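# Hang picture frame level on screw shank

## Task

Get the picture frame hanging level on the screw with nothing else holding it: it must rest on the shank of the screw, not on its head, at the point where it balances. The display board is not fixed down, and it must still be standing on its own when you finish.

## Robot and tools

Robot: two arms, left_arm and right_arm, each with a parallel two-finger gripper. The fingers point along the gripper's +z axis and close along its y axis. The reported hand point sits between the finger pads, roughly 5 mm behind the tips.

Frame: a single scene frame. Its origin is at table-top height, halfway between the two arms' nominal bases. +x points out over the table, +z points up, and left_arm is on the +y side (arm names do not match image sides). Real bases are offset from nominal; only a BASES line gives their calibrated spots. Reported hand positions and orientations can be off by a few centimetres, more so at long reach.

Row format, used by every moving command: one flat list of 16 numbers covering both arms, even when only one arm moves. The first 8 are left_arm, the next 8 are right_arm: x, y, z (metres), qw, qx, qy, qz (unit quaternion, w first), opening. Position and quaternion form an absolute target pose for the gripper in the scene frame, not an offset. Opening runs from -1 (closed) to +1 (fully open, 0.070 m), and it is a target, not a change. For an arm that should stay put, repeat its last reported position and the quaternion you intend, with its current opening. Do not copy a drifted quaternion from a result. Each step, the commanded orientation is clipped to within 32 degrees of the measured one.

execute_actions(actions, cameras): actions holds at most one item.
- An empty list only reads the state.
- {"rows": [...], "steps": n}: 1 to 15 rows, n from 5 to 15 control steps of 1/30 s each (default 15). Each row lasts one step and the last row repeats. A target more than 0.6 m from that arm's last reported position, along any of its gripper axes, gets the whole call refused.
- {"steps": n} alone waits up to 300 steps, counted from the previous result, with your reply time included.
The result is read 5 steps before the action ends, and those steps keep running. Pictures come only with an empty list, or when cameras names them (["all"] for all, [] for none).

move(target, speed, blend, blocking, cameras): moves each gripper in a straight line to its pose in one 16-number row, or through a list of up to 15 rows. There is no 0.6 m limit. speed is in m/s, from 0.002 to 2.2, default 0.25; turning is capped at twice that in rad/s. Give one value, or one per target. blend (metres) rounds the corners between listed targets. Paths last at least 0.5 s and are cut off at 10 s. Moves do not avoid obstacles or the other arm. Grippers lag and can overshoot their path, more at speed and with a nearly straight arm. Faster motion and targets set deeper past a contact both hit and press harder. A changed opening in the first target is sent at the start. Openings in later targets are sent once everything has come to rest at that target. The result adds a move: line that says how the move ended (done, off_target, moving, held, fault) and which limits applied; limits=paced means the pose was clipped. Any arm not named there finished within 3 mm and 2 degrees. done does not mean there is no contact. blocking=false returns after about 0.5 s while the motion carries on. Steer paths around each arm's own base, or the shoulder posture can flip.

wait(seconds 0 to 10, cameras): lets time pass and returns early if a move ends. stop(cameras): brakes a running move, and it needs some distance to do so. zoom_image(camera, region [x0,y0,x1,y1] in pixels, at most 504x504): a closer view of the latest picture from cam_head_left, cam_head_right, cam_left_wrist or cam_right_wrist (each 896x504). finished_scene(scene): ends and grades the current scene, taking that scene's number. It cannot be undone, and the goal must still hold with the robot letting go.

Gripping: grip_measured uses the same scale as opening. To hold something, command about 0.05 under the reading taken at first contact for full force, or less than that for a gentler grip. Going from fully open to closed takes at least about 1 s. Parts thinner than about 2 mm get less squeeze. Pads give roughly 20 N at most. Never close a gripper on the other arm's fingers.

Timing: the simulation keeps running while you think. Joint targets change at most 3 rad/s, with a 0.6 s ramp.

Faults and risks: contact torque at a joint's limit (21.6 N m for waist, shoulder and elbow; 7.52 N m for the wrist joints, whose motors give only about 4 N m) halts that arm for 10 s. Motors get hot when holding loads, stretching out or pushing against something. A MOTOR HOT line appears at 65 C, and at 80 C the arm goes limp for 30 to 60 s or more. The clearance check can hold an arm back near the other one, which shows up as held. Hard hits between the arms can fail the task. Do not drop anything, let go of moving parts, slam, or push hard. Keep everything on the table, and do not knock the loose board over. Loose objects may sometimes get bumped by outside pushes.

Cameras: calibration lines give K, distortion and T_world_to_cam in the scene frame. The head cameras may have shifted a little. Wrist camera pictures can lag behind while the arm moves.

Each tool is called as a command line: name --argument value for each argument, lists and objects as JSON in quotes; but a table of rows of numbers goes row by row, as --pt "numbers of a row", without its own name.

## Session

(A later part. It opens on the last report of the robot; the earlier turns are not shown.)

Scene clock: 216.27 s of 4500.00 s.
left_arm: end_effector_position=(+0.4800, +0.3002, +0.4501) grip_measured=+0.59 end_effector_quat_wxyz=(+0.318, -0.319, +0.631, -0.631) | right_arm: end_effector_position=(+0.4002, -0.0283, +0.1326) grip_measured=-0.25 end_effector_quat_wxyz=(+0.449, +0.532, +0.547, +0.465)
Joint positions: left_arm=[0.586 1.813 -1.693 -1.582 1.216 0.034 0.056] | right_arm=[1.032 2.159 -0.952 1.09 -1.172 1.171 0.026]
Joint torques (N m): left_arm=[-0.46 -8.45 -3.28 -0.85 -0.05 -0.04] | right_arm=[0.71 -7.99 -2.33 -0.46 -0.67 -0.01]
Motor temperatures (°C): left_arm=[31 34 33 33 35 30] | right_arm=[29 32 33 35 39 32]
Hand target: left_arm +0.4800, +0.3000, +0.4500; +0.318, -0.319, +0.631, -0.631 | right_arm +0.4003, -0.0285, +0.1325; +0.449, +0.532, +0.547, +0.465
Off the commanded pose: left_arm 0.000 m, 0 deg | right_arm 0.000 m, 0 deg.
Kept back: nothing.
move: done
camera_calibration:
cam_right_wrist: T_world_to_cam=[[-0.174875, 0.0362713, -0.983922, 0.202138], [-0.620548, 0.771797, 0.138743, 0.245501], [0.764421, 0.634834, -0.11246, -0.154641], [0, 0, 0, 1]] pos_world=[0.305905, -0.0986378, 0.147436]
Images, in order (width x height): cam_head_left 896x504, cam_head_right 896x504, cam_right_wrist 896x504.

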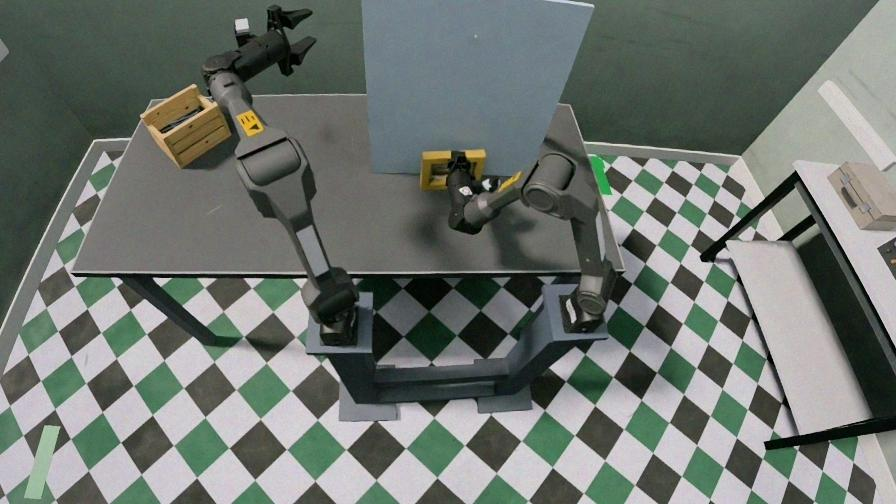

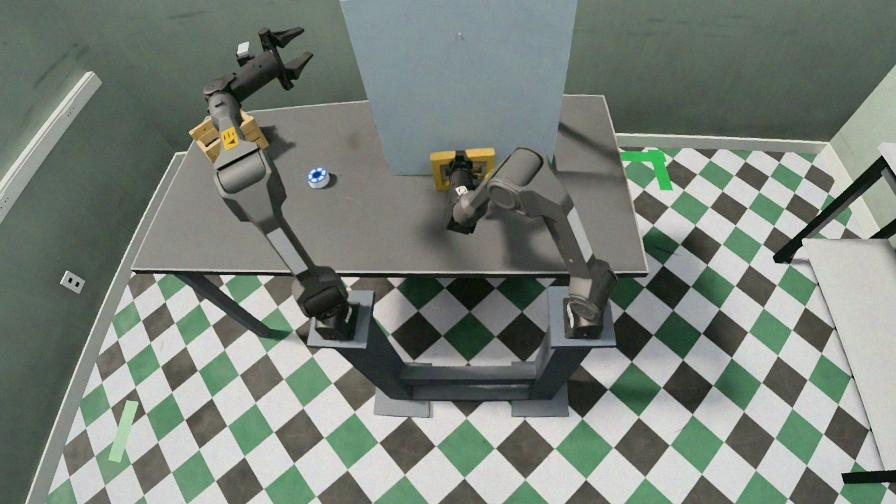

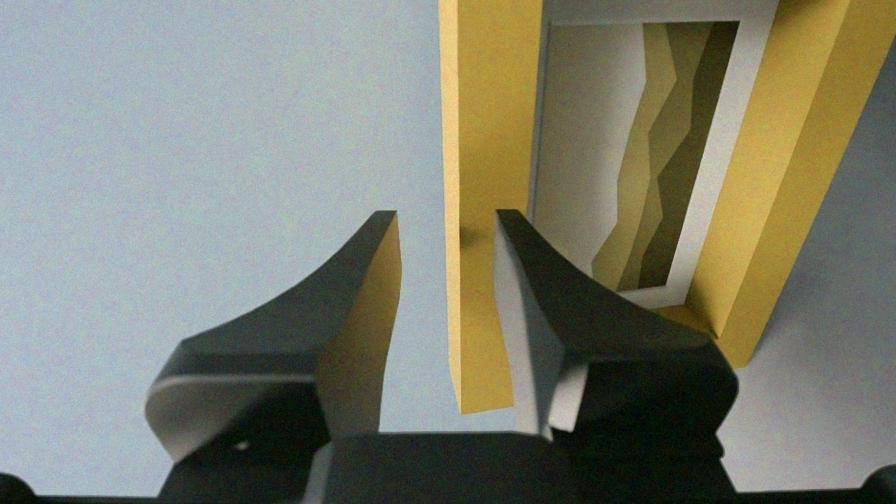

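move --pt "0.48 0.30 0.45 0.318 -0.319 0.631 -0.631 0.59 0.38 -0.0285 0.1325 0.449 0.532 0.547 0.465 -0.25" --pt "0.48 0.30 0.45 0.318 -0.319 0.631 -0.631 0.59 0.38 -0.020 0.1215 0.449 0.532 0.547 0.465 0.3" --speed 0.06 --cameras '["cam_right_wrist","cam_head_left","cam_head_right"]'

Scene clock: 218.20 s of 4500.00 s.
left_arm: end_effector_position=(+0.4800, +0.3002, +0.4501) grip_measured=+0.59 end_effector_quat_wxyz=(+0.318, -0.319, +0.631, -0.631) | right_arm: end_effector_position=(+0.3800, -0.0198, +0.1215) grip_measured=+0.30 end_effector_quat_wxyz=(+0.449, +0.532, +0.547, +0.465)
Joint positions: left_arm=[0.586 1.813 -1.693 -1.582 1.216 0.034 0.056] | right_arm=[1.101 2.189 -0.94 1.143 -1.216 1.198 0.046]
Joint torques (N m): left_arm=[-0.31 -8.36 -3.35 -0.83 -0.04 -0.05] | right_arm=[-0.44 -8.86 -2.3 -0.41 -0.84 -0.15]
Motor temperatures (°C): left_arm=[31 34 33 33 35 30] | right_arm=[29 32 33 35 39 31]
Hand target: left_arm +0.4800, +0.3000, +0.4500; +0.318, -0.319, +0.631, -0.631 | right_arm +0.3800, -0.0200, +0.1215; +0.449, +0.532, +0.547, +0.465
Off the commanded pose: left_arm 0.000 m, 0 deg | right_arm 0.000 m, 0 deg.
Kept back: nothing.
move: done
camera_calibration:
cam_right_wrist: T_world_to_cam=[[-0.175085, 0.0362325, -0.983886, 0.187424], [-0.620447, 0.771861, 0.138835, 0.227834], [0.764454, 0.634758, -0.112661, -0.145896], [0, 0, 0, 1]] pos_world=[0.285705, -0.090038, 0.136335]
Images, in order (width x height): cam_head_left 896x504, cam_head_right 896x504, cam_right_wrist 896x504.

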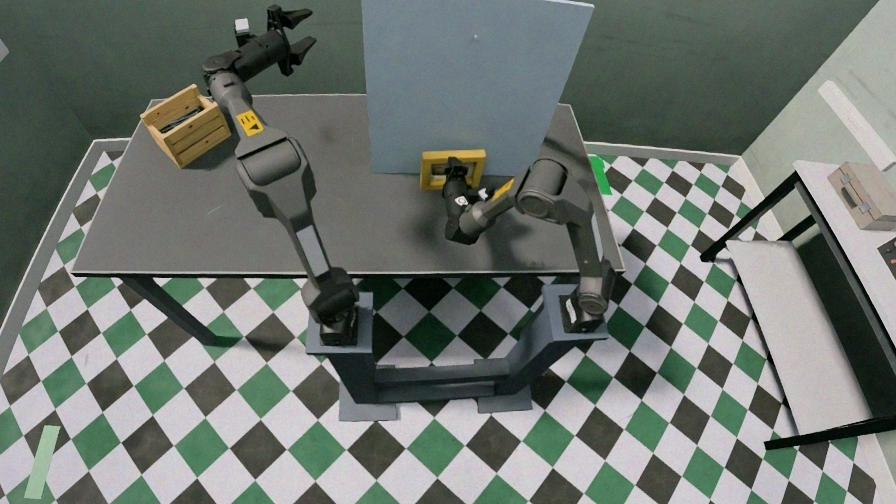

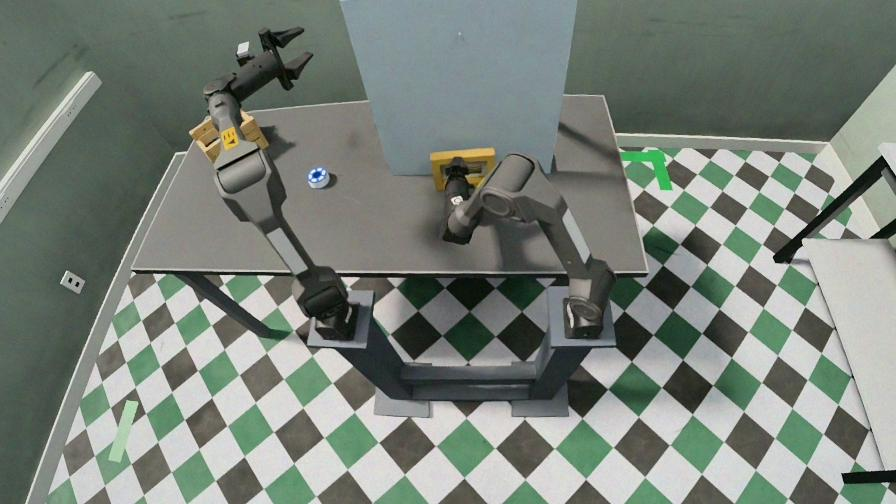

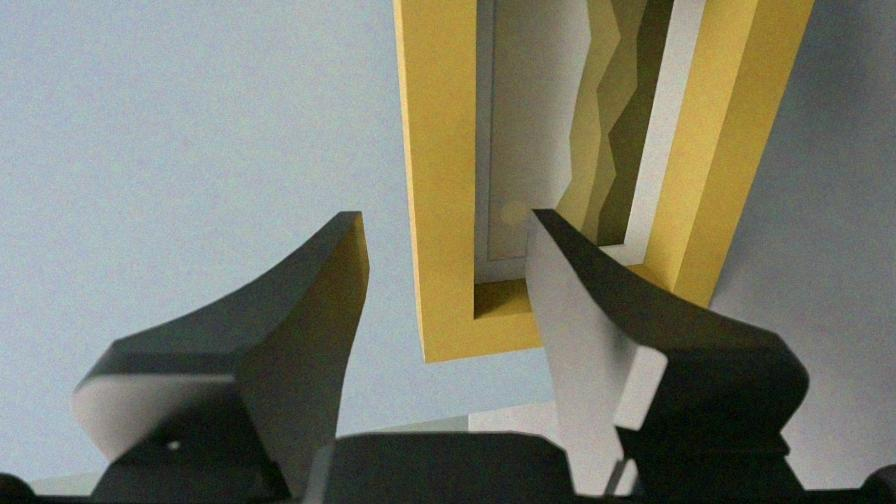

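move --pt "0.48 0.30 0.45 0.318 -0.319 0.631 -0.631 0.59 0.4003 -0.027 0.1195 0.449 0.532 0.547 0.465 0.0" --speed 0.05 --cameras '["cam_right_wrist"]'

move --pt "0.48 0.30 0.45 0.318 -0.319 0.631 -0.631 0.59 0.4063 -0.027 0.1187 0.449 0.532 0.547 0.465 0.0" --speed 0.03 --cameras '["cam_right_wrist"]'

zoom_image --camera "cam_right_wrist" --region '[330, 130, 600, 330]'

Scene clock: 219.77 s of 4500.00 s.
left_arm: end_effector_position=(+0.4800, +0.3002, +0.4501) grip_measured=+0.59 end_effector_quat_wxyz=(+0.318, -0.319, +0.631, -0.631) | right_arm: end_effector_position=(+0.4007, -0.0273, +0.1198) grip_measured=+0.00 end_effector_quat_wxyz=(+0.449, +0.532, +0.547, +0.465)
Joint positions: left_arm=[0.586 1.813 -1.693 -1.582 1.216 0.034 0.056] | right_arm=[1.033 2.202 -0.96 1.079 -1.189 1.206 0.035]
Joint torques (N m): left_arm=[-0.21 -8.53 -3.45 -0.86 0 -0.04] | right_arm=[0.68 -7.26 -2.88 -0.37 -0.74 0.17]
Motor temperatures (°C): left_arm=[31 34 33 33 35 30] | right_arm=[29 32 33 35 39 31]
Hand target: left_arm +0.4800, +0.3000, +0.4500; +0.318, -0.319, +0.631, -0.631 | right_arm +0.4003, -0.0270, +0.1195; +0.449, +0.532, +0.547, +0.465
Off the commanded pose: left_arm 0.000 m, 0 deg | right_arm 0.001 m, 0 deg.
Kept back: nothing.
move: done
camera_calibration:
cam_right_wrist: T_world_to_cam=[[-0.174802, 0.0372139, -0.9839, 0.18964], [-0.619777, 0.772312, 0.139322, 0.246338], [0.765062, 0.634153, -0.111937, -0.157482], [0, 0, 0, 1]] pos_world=[0.306308, -0.0974394, 0.134638]
Images, in order (width x height): cam_right_wrist 896x504.

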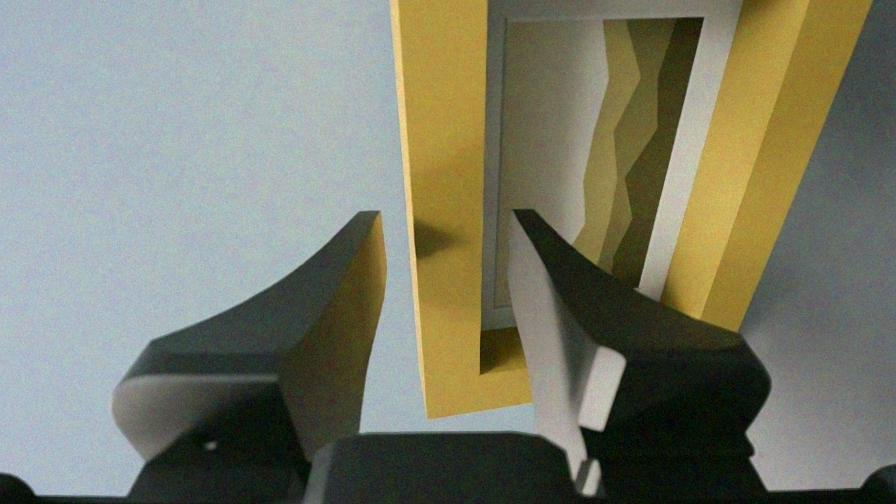

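Scene clock: 220.47 s of 4500.00 s.
left_arm: end_effector_position=(+0.4800, +0.3002, +0.4501) grip_measured=+0.59 end_effector_quat_wxyz=(+0.318, -0.319, +0.631, -0.631) | right_arm: end_effector_position=(+0.4064, -0.0272, +0.1186) grip_measured=+0.00 end_effector_quat_wxyz=(+0.449, +0.532, +0.547, +0.465)
Joint positions: left_arm=[0.586 1.813 -1.693 -1.582 1.216 0.034 0.056] | right_arm=[1.018 2.211 -0.975 1.067 -1.18 1.203 0.035]
Joint torques (N m): left_arm=[-0.29 -8.46 -3.36 -0.87 -0.02 -0.05] | right_arm=[0.02 -7.37 -2.9 -0.49 -0.68 -0.22]
Motor temperatures (°C): left_arm=[31 34 33 33 35 30] | right_arm=[29 32 33 35 39 31]
Hand target: left_arm +0.4800, +0.3000, +0.4500; +0.318, -0.319, +0.631, -0.631 | right_arm +0.4063, -0.0270, +0.1187; +0.449, +0.532, +0.547, +0.465
Off the commanded pose: left_arm 0.000 m, 0 deg | right_arm 0.000 m, 0 deg.
Kept back: nothing.
move: done
camera_calibration:
cam_right_wrist: T_world_to_cam=[[-0.175446, 0.0371472, -0.983788, 0.18963], [-0.619421, 0.772541, 0.139636, 0.249831], [0.765204, 0.633878, -0.112529, -0.162032], [0, 0, 0, 1]] pos_world=[0.312008, -0.0973401, 0.133437]
Images, in order (width x height): cam_right_wrist 896x504.

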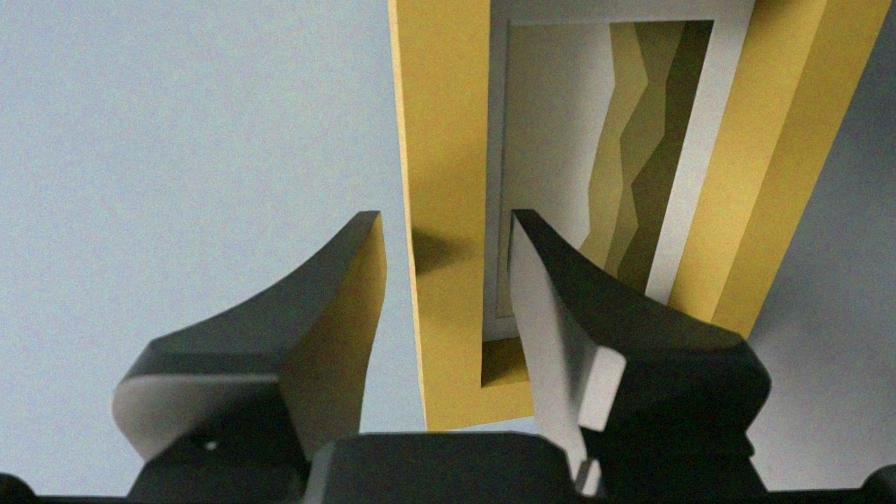

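Scaled by 1.867 from the camera's 896x504 image, which has a finer 1280x720 frame.

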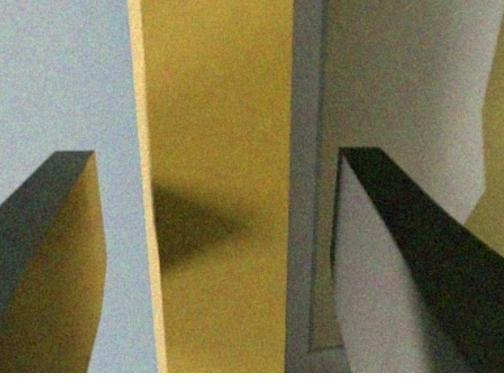

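move --pt "0.48 0.30 0.45 0.318 -0.319 0.631 -0.631 0.59 0.415 -0.0225 0.1165 0.449 0.532 0.547 0.465 0.0" --speed 0.03 --cameras '["cam_right_wrist"]'

zoom_image --camera "cam_right_wrist" --region '[330, 130, 600, 330]'

Scene clock: 221.57 s of 4500.00 s.
left_arm: end_effector_position=(+0.4800, +0.3002, +0.4501) grip_measured=+0.59 end_effector_quat_wxyz=(+0.318, -0.319, +0.631, -0.631) | right_arm: end_effector_position=(+0.4150, -0.0222, +0.1167) grip_measured=+0.00 end_effector_quat_wxyz=(+0.449, +0.532, +0.547, +0.465)
Joint positions: left_arm=[0.586 1.813 -1.693 -1.582 1.216 0.034 0.056] | right_arm=[1.004 2.233 -1.016 1.059 -1.166 1.188 0.035]
Joint torques (N m): left_arm=[-0.09 -8.35 -3.3 -0.85 -0.03 -0.04] | right_arm=[-0.05 -7.85 -2.65 -0.52 -0.71 -0.12]
Motor temperatures (°C): left_arm=[31 34 33 33 35 30] | right_arm=[29 32 33 35 39 31]
Hand target: left_arm +0.4800, +0.3000, +0.4500; +0.318, -0.319, +0.631, -0.631 | right_arm +0.4150, -0.0225, +0.1165; +0.449, +0.532, +0.547, +0.465
Off the commanded pose: left_arm 0.000 m, 0 deg | right_arm 0.000 m, 0 deg.
Kept back: nothing.
move: done
camera_calibration:
cam_right_wrist: T_world_to_cam=[[-0.174537, 0.0371639, -0.983949, 0.18874], [-0.620437, 0.771803, 0.139207, 0.252024], [0.764588, 0.634775, -0.11165, -0.171855], [0, 0, 0, 1]] pos_world=[0.320706, -0.0924378, 0.131439]
Images, in order (width x height): cam_right_wrist 896x504.

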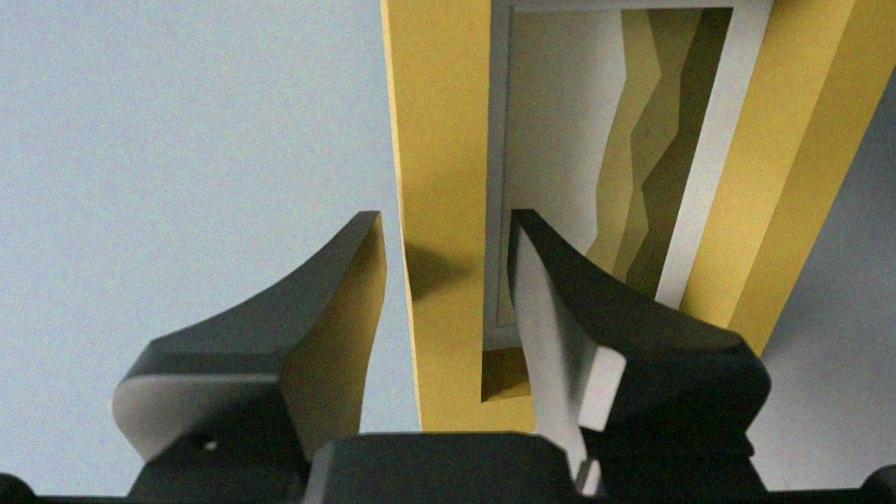

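Scaled by 1.867 from the camera's 896x504 image, which has a finer 1280x720 frame.

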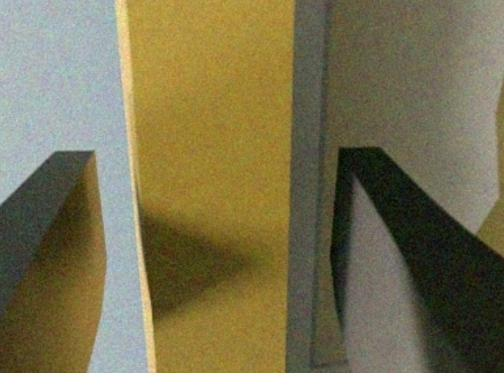

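move --pt "0.48 0.30 0.45 0.318 -0.319 0.631 -0.631 0.59 0.415 -0.0225 0.1165 0.449 0.532 0.547 0.465 -0.22" --pt "0.48 0.30 0.45 0.318 -0.319 0.631 -0.631 0.59 0.415 -0.0225 0.1275 0.449 0.532 0.547 0.465 -0.22" --speed 0.02 --cameras '["cam_right_wrist","cam_head_left"]'

zoom_image --camera "cam_head_left" --region '[400, 130, 500, 210]'

Scene clock: 223.20 s of 4500.00 s.
left_arm: end_effector_position=(+0.4800, +0.3002, +0.4501) grip_measured=+0.59 end_effector_quat_wxyz=(+0.318, -0.319, +0.631, -0.631) | right_arm: end_effector_position=(+0.4148, -0.0222, +0.1273) grip_measured=-0.22 end_effector_quat_wxyz=(+0.449, +0.532, +0.547, +0.465)
Joint positions: left_arm=[0.586 1.813 -1.693 -1.582 1.216 0.034 0.056] | right_arm=[1.004 2.199 -1.013 1.071 -1.15 1.157 0.027]
Joint torques (N m): left_arm=[-0.2 -8.44 -3.51 -0.86 0 -0.02] | right_arm=[0.55 -9.53 -3.02 -0.73 -1.07 -0.06]
Motor temperatures (°C): left_arm=[31 34 33 33 35 30] | right_arm=[29 32 33 35 39 31]
Hand target: left_arm +0.4800, +0.3000, +0.4500; +0.318, -0.319, +0.631, -0.631 | right_arm +0.4150, -0.0225, +0.1275; +0.449, +0.532, +0.547, +0.465
Off the commanded pose: left_arm 0.000 m, 0 deg | right_arm 0.000 m, 0 deg.
Kept back: nothing.
move: done
camera_calibration:
cam_right_wrist: T_world_to_cam=[[-0.175865, 0.0363602, -0.983743, 0.19967], [-0.620604, 0.771622, 0.139466, 0.250535], [0.764148, 0.635041, -0.113136, -0.170132], [0, 0, 0, 1]] pos_world=[0.320604, -0.0925373, 0.142234]
Images, in order (width x height): cam_head_left 896x504, cam_right_wrist 896x504.

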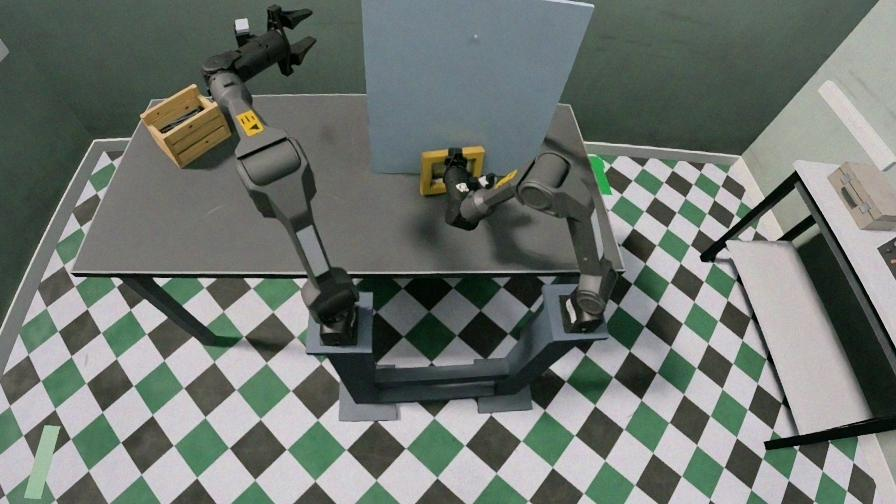

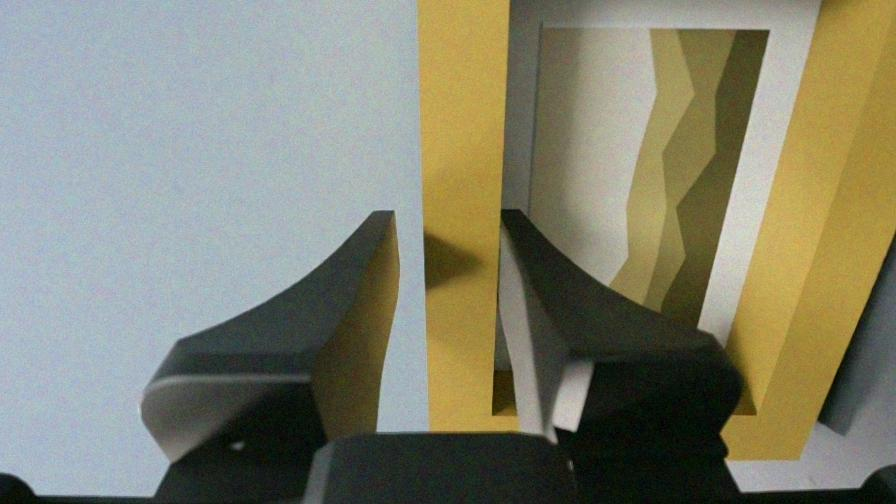

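Scaled by 5.040 from the camera's 896x504 image, which has a finer 1280x720 frame.

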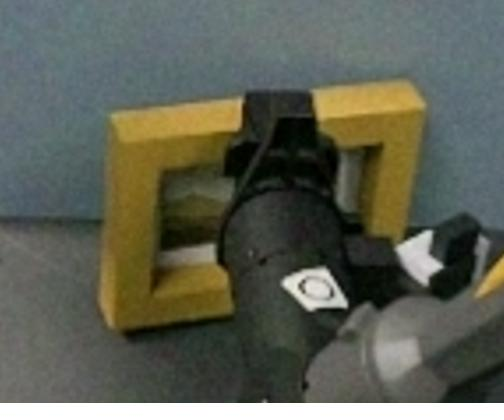

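move --pt "0.48 0.30 0.45 0.318 -0.319 0.631 -0.631 0.59 0.413 -0.0225 0.145 0.449 0.532 0.547 0.465 -0.22" --speed 0.02 --cameras '["cam_right_wrist","cam_head_left","cam_head_right"]'

zoom_image --camera "cam_head_left" --region '[400, 120, 500, 210]'

zoom_image --camera "cam_head_right" --region '[410, 120, 510, 210]'

Scene clock: 224.83 s of 4500.00 s.
left_arm: end_effector_position=(+0.4800, +0.3002, +0.4501) grip_measured=+0.59 end_effector_quat_wxyz=(+0.318, -0.319, +0.631, -0.631) | right_arm: end_effector_position=(+0.4130, -0.0225, +0.1451) grip_measured=-0.22 end_effector_quat_wxyz=(+0.449, +0.532, +0.547, +0.465)
Joint positions: left_arm=[0.586 1.813 -1.693 -1.582 1.216 0.034 0.056] | right_arm=[1.009 2.144 -1.009 1.097 -1.129 1.107 0.027]
Joint torques (N m): left_arm=[-0.17 -8.23 -3.35 -0.91 -0.03 -0.02] | right_arm=[0.6 -9.17 -2.82 -0.78 -1.01 -0.05]
Motor temperatures (°C): left_arm=[31 34 33 33 35 30] | right_arm=[29 32 33 35 39 31]
Hand target: left_arm +0.4800, +0.3000, +0.4500; +0.318, -0.319, +0.631, -0.631 | right_arm +0.4130, -0.0225, +0.1450; +0.449, +0.532, +0.547, +0.465
Off the commanded pose: left_arm 0.000 m, 0 deg | right_arm 0.000 m, 0 deg.
Kept back: nothing.
move: done
camera_calibration:
cam_right_wrist: T_world_to_cam=[[-0.175317, 0.0366228, -0.983831, 0.216621], [-0.620092, 0.772074, 0.139239, 0.246959], [0.76469, 0.634476, -0.112648, -0.166854], [0, 0, 0, 1]] pos_world=[0.318706, -0.0927387, 0.159936]
Images, in order (width x height): cam_head_left 896x504, cam_head_right 896x504, cam_right_wrist 896x504.

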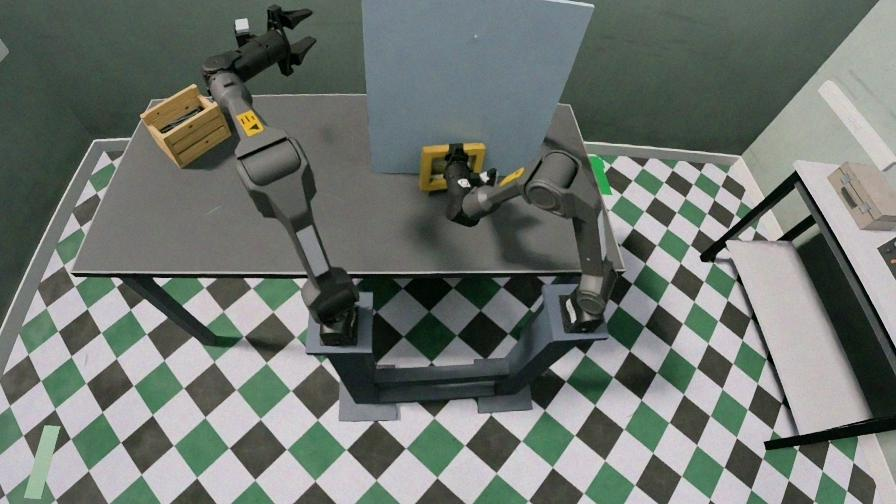

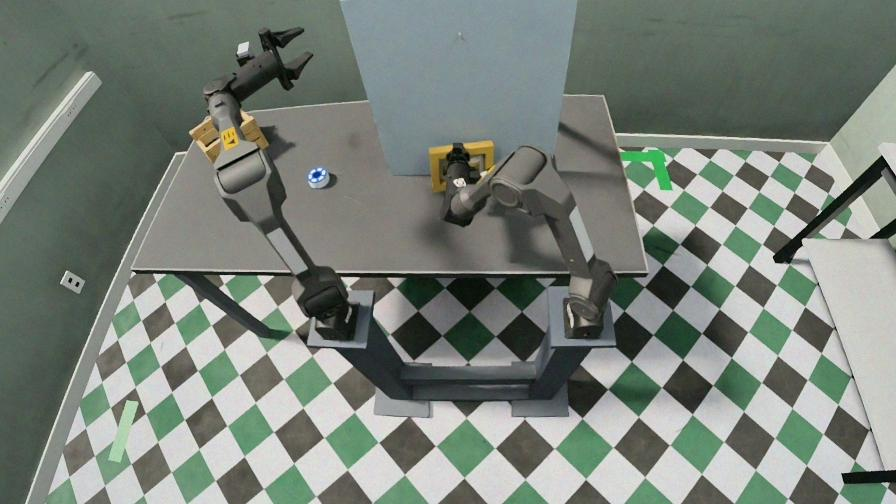

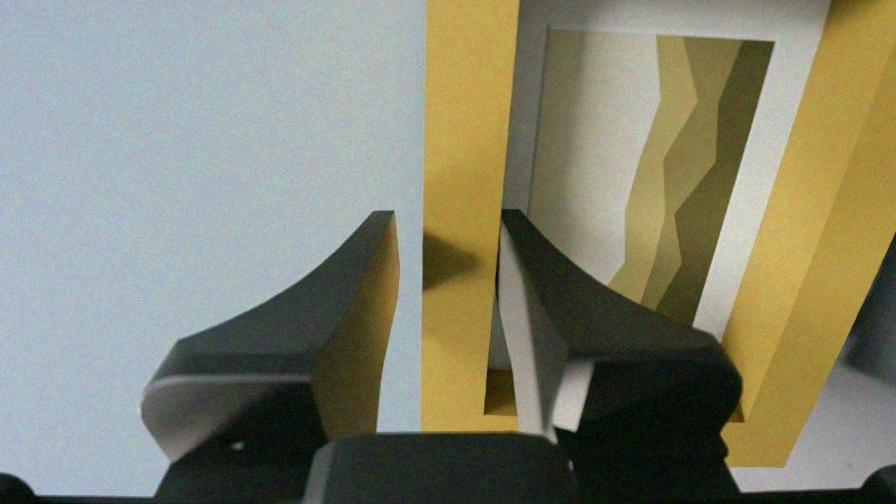

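Scaled by 5.040 from the camera's 896x504 image, which has a finer 1280x720 frame.

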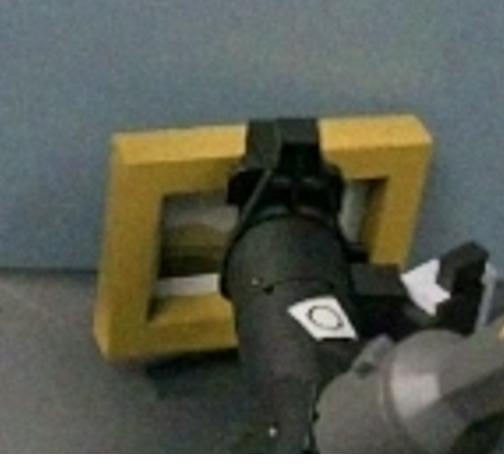

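Scaled by 5.040 from the camera's 896x504 image, which has a finer 1280x720 frame.

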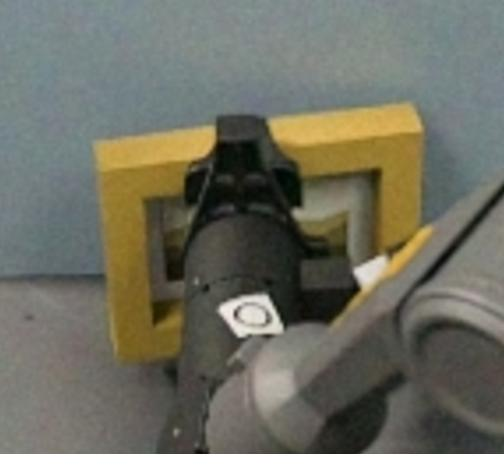

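move --pt "0.48 0.30 0.45 0.318 -0.319 0.631 -0.631 0.59 0.413 -0.0225 0.147 0.3979 0.5863 0.4884 0.5093 -0.22" --speed 0.06 --cameras '["cam_right_wrist","cam_head_left","cam_head_right"]'

zoom_image --camera "cam_head_left" --region '[400, 120, 500, 210]'

zoom_image --camera "cam_head_right" --region '[410, 120, 510, 210]'

Scene clock: 227.80 s of 4500.00 s.
left_arm: end_effector_position=(+0.4800, +0.3002, +0.4501) grip_measured=+0.59 end_effector_quat_wxyz=(+0.318, -0.319, +0.631, -0.631) | right_arm: end_effector_position=(+0.4129, -0.0226, +0.1468) grip_measured=-0.22 end_effector_quat_wxyz=(+0.398, +0.586, +0.488, +0.509)
Joint positions: left_arm=[0.586 1.813 -1.693 -1.582 1.216 0.034 0.056] | right_arm=[1.009 2.138 -1.009 1.099 -1.126 1.311 0.027]
Joint torques (N m): left_arm=[-0.08 -8.41 -3.27 -0.87 -0.01 -0.04] | right_arm=[-0.32 -10.05 -3.81 -0.71 -0.97 -0.2]
Motor temperatures (°C): left_arm=[31 34 33 33 35 30] | right_arm=[29 32 33 35 39 31]
Hand target: left_arm +0.4800, +0.3000, +0.4500; +0.318, -0.319, +0.631, -0.631 | right_arm +0.4130, -0.0225, +0.1470; +0.398, +0.586, +0.488, +0.509
Off the commanded pose: left_arm 0.000 m, 0 deg | right_arm 0.000 m, 0 deg.
Kept back: nothing.
move: done
camera_calibration:
cam_right_wrist: T_world_to_cam=[[-0.176898, 0.243753, -0.953568, 0.219276], [-0.592167, 0.747513, 0.300935, 0.210918], [0.786158, 0.617906, 0.0121091, -0.194119], [0, 0, 0, 1]] pos_world=[0.316297, -0.091166, 0.147972]
Images, in order (width x height): cam_head_left 896x504, cam_head_right 896x504, cam_right_wrist 896x504.

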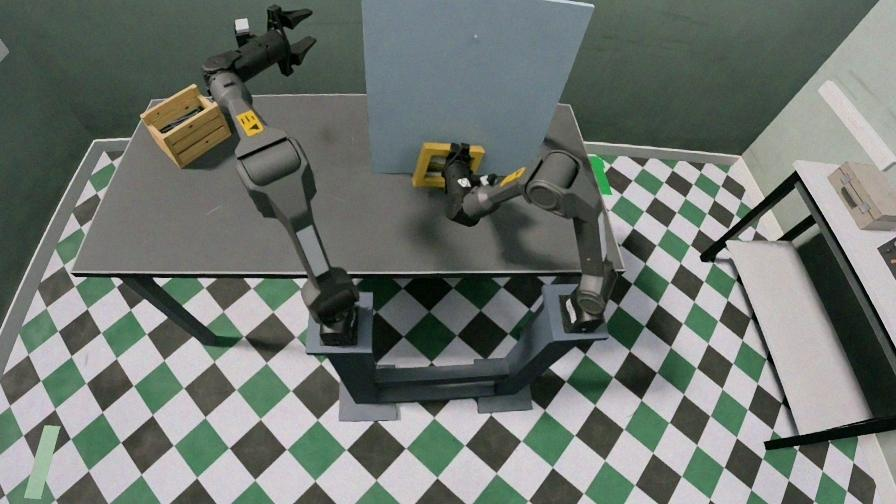

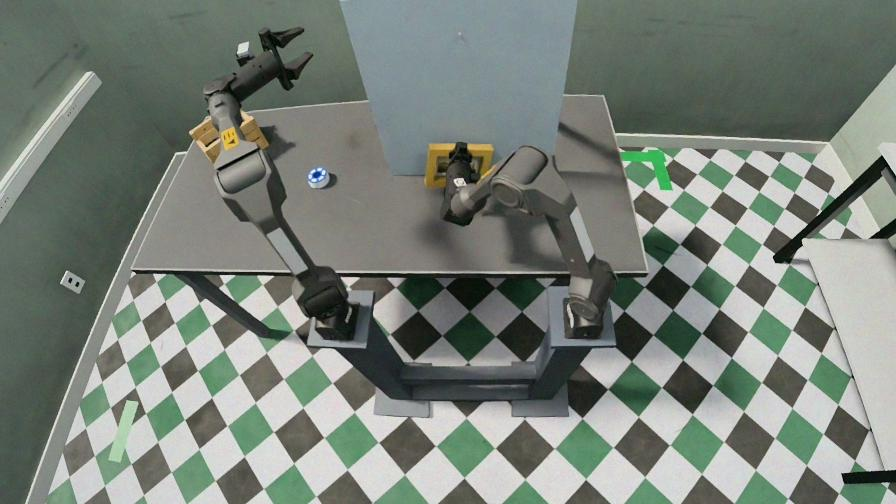

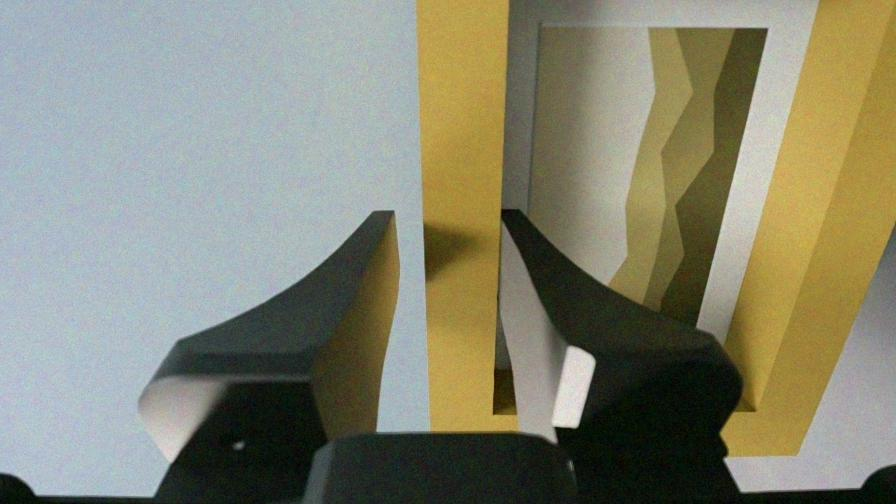

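Scaled by 5.040 from the camera's 896x504 image, which has a finer 1280x720 frame.

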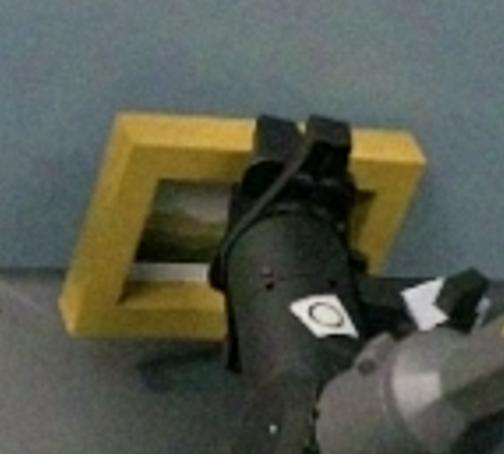

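Scaled by 5.040 from the camera's 896x504 image, which has a finer 1280x720 frame.

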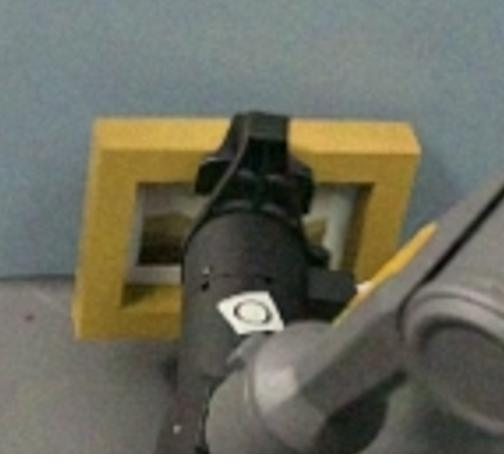

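move --pt "0.48 0.30 0.45 0.318 -0.319 0.631 -0.631 0.59 0.413 -0.0225 0.149 0.4951 0.4719 0.5996 0.4155 -0.22" --speed 0.08 --cameras '["cam_right_wrist","cam_head_left","cam_head_right"]'

zoom_image --camera "cam_head_left" --region '[400, 120, 500, 210]'

zoom_image --camera "cam_head_right" --region '[410, 120, 510, 210]'

Scene clock: 231.50 s of 4500.00 s.
left_arm: end_effector_position=(+0.4800, +0.3002, +0.4501) grip_measured=+0.59 end_effector_quat_wxyz=(+0.318, -0.319, +0.631, -0.631) | right_arm: end_effector_position=(+0.4129, -0.0227, +0.1485) grip_measured=-0.22 end_effector_quat_wxyz=(+0.495, +0.471, +0.600, +0.415)
Joint positions: left_arm=[0.586 1.813 -1.693 -1.582 1.216 0.034 0.056] | right_arm=[1.009 2.133 -1.009 1.102 -1.124 0.885 0.027]
Joint torques (N m): left_arm=[-0.01 -8.35 -3.23 -0.9 0.04 -0.04] | right_arm=[-0.45 -10.03 -3.84 -0.73 -0.97 0.15]
Motor temperatures (°C): left_arm=[31 34 33 33 35 30] | right_arm=[29 32 33 34 39 31]
Hand target: left_arm +0.4800, +0.3000, +0.4500; +0.318, -0.319, +0.631, -0.631 | right_arm +0.4130, -0.0225, +0.1490; +0.495, +0.472, +0.600, +0.416
Off the commanded pose: left_arm 0.000 m, 0 deg | right_arm 0.001 m, 0 deg.
Kept back: nothing.
move: done
camera_calibration:
cam_right_wrist: T_world_to_cam=[[-0.167013, -0.17389, -0.970499, 0.209831], [-0.64695, 0.762116, -0.0252192, 0.281783], [0.744018, 0.623652, -0.239781, -0.139077], [0, 0, 0, 1]] pos_world=[0.32082, -0.0915276, 0.177399]
Images, in order (width x height): cam_head_left 896x504, cam_head_right 896x504, cam_right_wrist 896x504.

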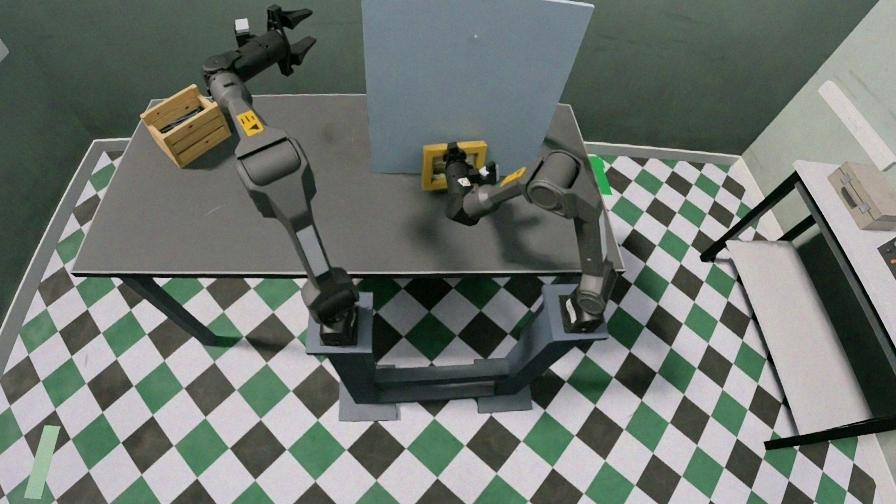

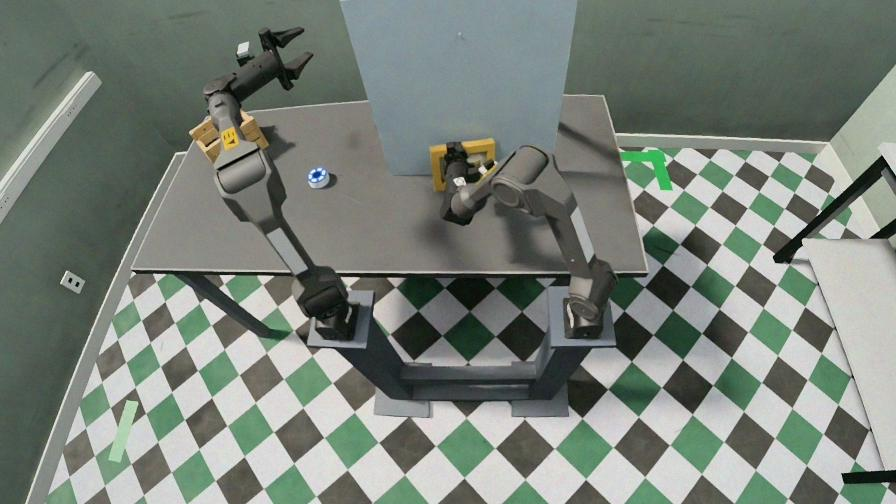

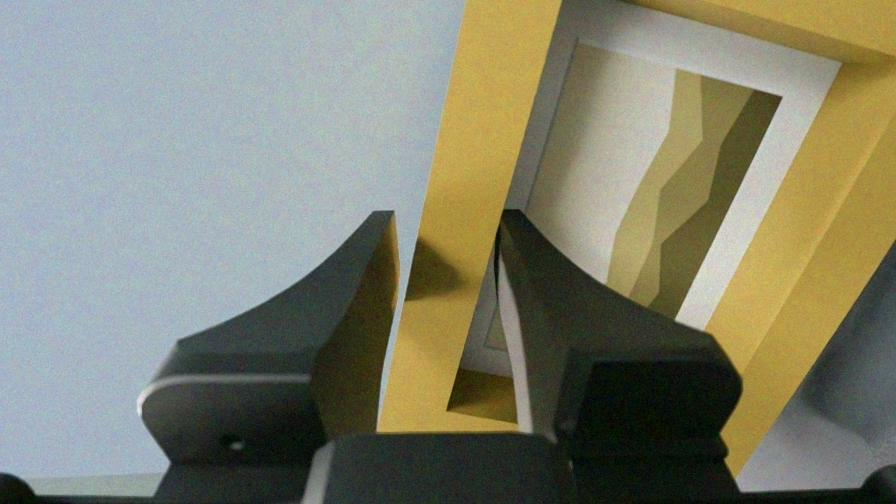

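Scaled by 5.040 from the camera's 896x504 image, which has a finer 1280x720 frame.

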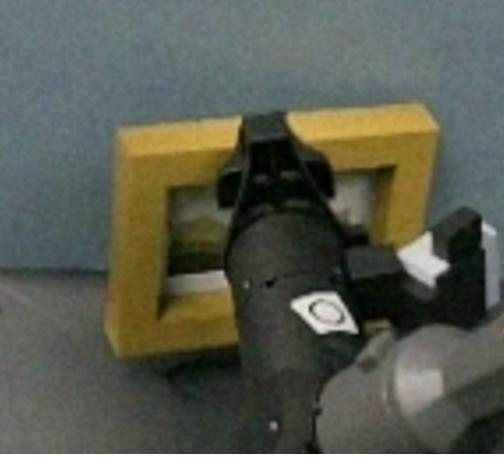

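Scaled by 5.040 from the camera's 896x504 image, which has a finer 1280x720 frame.

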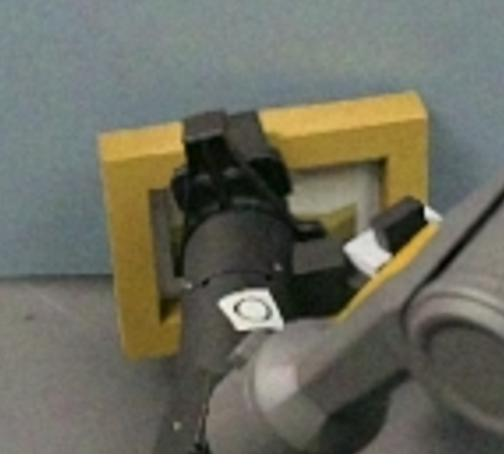

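move --pt "0.48 0.30 0.45 0.318 -0.319 0.631 -0.631 0.59 0.411 -0.0225 0.155 0.449 0.532 0.547 0.465 -0.22" --speed 0.06 --cameras '["cam_right_wrist"]'

execute_actions --actions '[{"rows": [[0.48,0.30,0.45,0.318,-0.319,0.631,-0.631,0.59,0.411,-0.0225,0.155,0.449,0.532,0.547,0.465,-0.24],[0.48,0.30,0.45,0.318,-0.319,0.631,-0.631,0.59,0.411,-0.0225,0.155,0.449,0.532,0.547,0.465,-0.26],[0.48,0.30,0.45,0.318,-0.319,0.631,-0.631,0.59,0.411,-0.0225,0.155,0.449,0.532,0.547,0.465,-0.28],[0.48,0.30,0.45,0.318,-0.319,0.631,-0.631,0.59,0.411,-0.0225,0.155,0.449,0.532,0.547,0.465,-0.30],[0.48,0.30,0.45,0.318,-0.319,0.631,-0.631,0.59,0.411,-0.0225,0.155,0.449,0.532,0.547,0.465,-0.32],[0.48,0.30,0.45,0.318,-0.319,0.631,-0.631,0.59,0.411,-0.0225,0.155,0.449,0.532,0.547,0.465,-0.34],[0.48,0.30,0.45,0.318,-0.319,0.631,-0.631,0.59,0.411,-0.0225,0.155,0.449,0.532,0.547,0.465,-0.36],[0.48,0.30,0.45,0.318,-0.319,0.631,-0.631,0.59,0.411,-0.0225,0.155,0.449,0.532,0.547,0.465,-0.38],[0.48,0.30,0.45,0.318,-0.319,0.631,-0.631,0.59,0.411,-0.0225,0.155,0.449,0.532,0.547,0.465,-0.40],[0.48,0.30,0.45,0.318,-0.319,0.631,-0.631,0.59,0.411,-0.0225,0.155,0.449,0.532,0.547,0.465,-0.42],[0.48,0.30,0.45,0.318,-0.319,0.631,-0.631,0.59,0.411,-0.0225,0.155,0.449,0.532,0.547,0.465,-0.44],[0.48,0.30,0.45,0.318,-0.319,0.631,-0.631,0.59,0.411,-0.0225,0.155,0.449,0.532,0.547,0.465,-0.46],[0.48,0.30,0.45,0.318,-0.319,0.631,-0.631,0.59,0.411,-0.0225,0.155,0.449,0.532,0.547,0.465,-0.48],[0.48,0.30,0.45,0.318,-0.319,0.631,-0.631,0.59,0.411,-0.0225,0.155,0.449,0.532,0.547,0.465,-0.50]]}]' --cameras '[]'

execute_actions --actions '[{"steps": 8}]' --cameras '["cam_right_wrist"]'

Scene clock: 236.90 s of 4500.00 s.
left_arm: end_effector_position=(+0.4800, +0.3002, +0.4501) grip_measured=+0.59 end_effector_quat_wxyz=(+0.318, -0.319, +0.631, -0.631) | right_arm: end_effector_position=(+0.4112, -0.0226, +0.1553) grip_measured=-0.22 end_effector_quat_wxyz=(+0.449, +0.532, +0.546, +0.465)
Joint positions: left_arm=[0.586 1.813 -1.693 -1.582 1.216 0.034 0.056] | right_arm=[1.013 2.112 -1.006 1.113 -1.119 1.079 0.027]
Joint torques (N m): left_arm=[-0.01 -8.21 -3.29 -0.93 0.06 0] | right_arm=[0.65 -9.86 -2.75 -0.77 -0.96 -0.21]
Motor temperatures (°C): left_arm=[31 34 33 33 35 30] | right_arm=[29 32 33 34 39 31]
Hand target: left_arm +0.4800, +0.3000, +0.4500; +0.318, -0.319, +0.631, -0.631 | right_arm +0.4110, -0.0225, +0.1550; +0.449, +0.532, +0.547, +0.465
Off the commanded pose: left_arm 0.000 m, 0 deg | right_arm 0.000 m, 0 deg.
Kept back: nothing.
move: done
camera_calibration:
cam_right_wrist: T_world_to_cam=[[-0.174157, 0.0376852, -0.983997, 0.225908], [-0.619823, 0.772283, 0.139279, 0.244379], [0.765172, 0.63416, -0.11114, -0.16479], [0, 0, 0, 1]] pos_world=[0.316908, -0.0927393, 0.169941]
Images, in order (width x height): cam_right_wrist 896x504.

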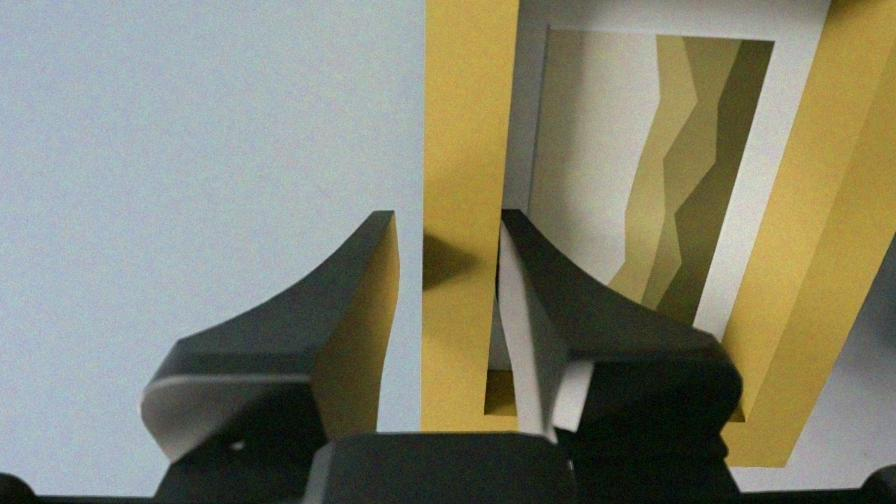

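Scene clock: 237.23 s of 4500.00 s.
left_arm: end_effector_position=(+0.4800, +0.3002, +0.4501) grip_measured=+0.59 end_effector_quat_wxyz=(+0.318, -0.319, +0.631, -0.631) | right_arm: end_effector_position=(+0.4112, -0.0226, +0.1550) grip_measured=-0.42 end_effector_quat_wxyz=(+0.449, +0.532, +0.547, +0.465)
Joint positions: left_arm=[0.586 1.813 -1.693 -1.582 1.216 0.034 0.056] | right_arm=[1.013 2.112 -1.006 1.114 -1.118 1.079 0.02]
Joint torques (N m): left_arm=[-0.07 -8.18 -3.23 -0.93 0.05 0.02] | right_arm=[0.6 -9.51 -2.88 -0.85 -1.07 -0.24]
Motor temperatures (°C): left_arm=[31 34 33 33 35 30] | right_arm=[29 32 33 34 39 31]
Steps of this call (1-10: this action's first 10). Readings (end_effector_position of left_arm | right_arm):
1: (+0.4800, +0.3002, +0.4501) | (+0.4112, -0.0226, +0.1553)
2: (+0.4800, +0.3002, +0.4501) | (+0.4112, -0.0225, +0.1551)
4: (+0.4800, +0.3002, +0.4501) | (+0.4112, -0.0225, +0.1551)
8: (+0.4800, +0.3002, +0.4501) | (+0.4112, -0.0226, +0.1550)
10: the state above
No camera images: "cameras" was empty.

Scene clock: 237.50 s of 4500.00 s.
left_arm: end_effector_position=(+0.4800, +0.3002, +0.4501) grip_measured=+0.59 end_effector_quat_wxyz=(+0.318, -0.319, +0.631, -0.631) | right_arm: end_effector_position=(+0.4112, -0.0226, +0.1550) grip_measured=-0.45 end_effector_quat_wxyz=(+0.449, +0.532, +0.547, +0.465)
Joint positions: left_arm=[0.586 1.813 -1.693 -1.582 1.216 0.034 0.056] | right_arm=[1.013 2.112 -1.006 1.114 -1.118 1.078 0.019]
Joint torques (N m): left_arm=[-0.1 -8.42 -3.32 -0.93 0.04 -0.01] | right_arm=[0.23 -9.26 -2.94 -0.9 -1.09 -0.14]
Motor temperatures (°C): left_arm=[31 34 33 33 35 30] | right_arm=[29 32 33 34 39 31]
Hand target: left_arm +0.4800, +0.3000, +0.4500; +0.318, -0.319, +0.631, -0.631 | right_arm +0.4110, -0.0225, +0.1550; +0.449, +0.532, +0.547, +0.465
Off the commanded pose: left_arm 0.000 m, 0 deg | right_arm 0.000 m, 0 deg.
Steps of this call (1-5: your previous action's last 5; 6-8: nothing new was sent). Readings (end_effector_position of left_arm | right_arm):
1: (+0.4800, +0.3002, +0.4501) | (+0.4112, -0.0226, +0.1550)
2: (+0.4800, +0.3002, +0.4501) | (+0.4112, -0.0226, +0.1550)
4: (+0.4800, +0.3002, +0.4501) | (+0.4112, -0.0226, +0.1550)
8: the state above
camera_calibration:
cam_right_wrist: T_world_to_cam=[[-0.175319, 0.0371034, -0.983812, 0.226075], [-0.619558, 0.772448, 0.13954, 0.244296], [0.765121, 0.633993, -0.112437, -0.164441], [0, 0, 0, 1]] pos_world=[0.316808, -0.0928398, 0.169837]
Images, in order (width x height): cam_right_wrist 896x504.

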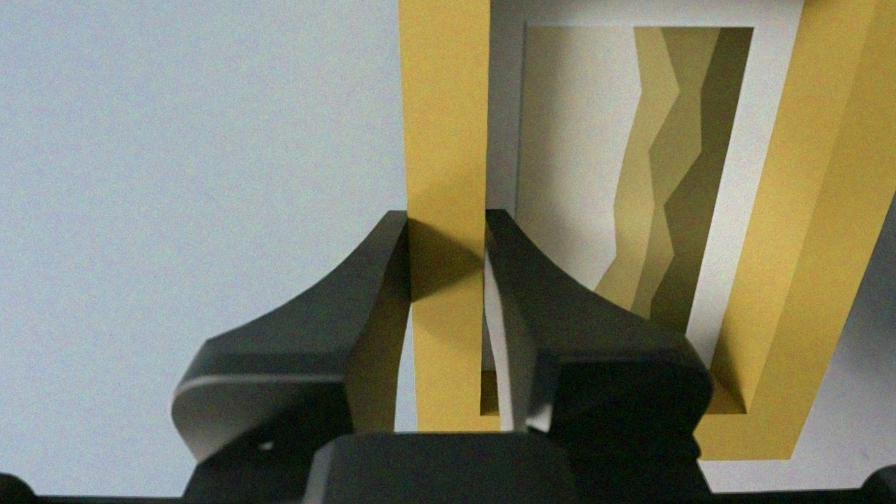

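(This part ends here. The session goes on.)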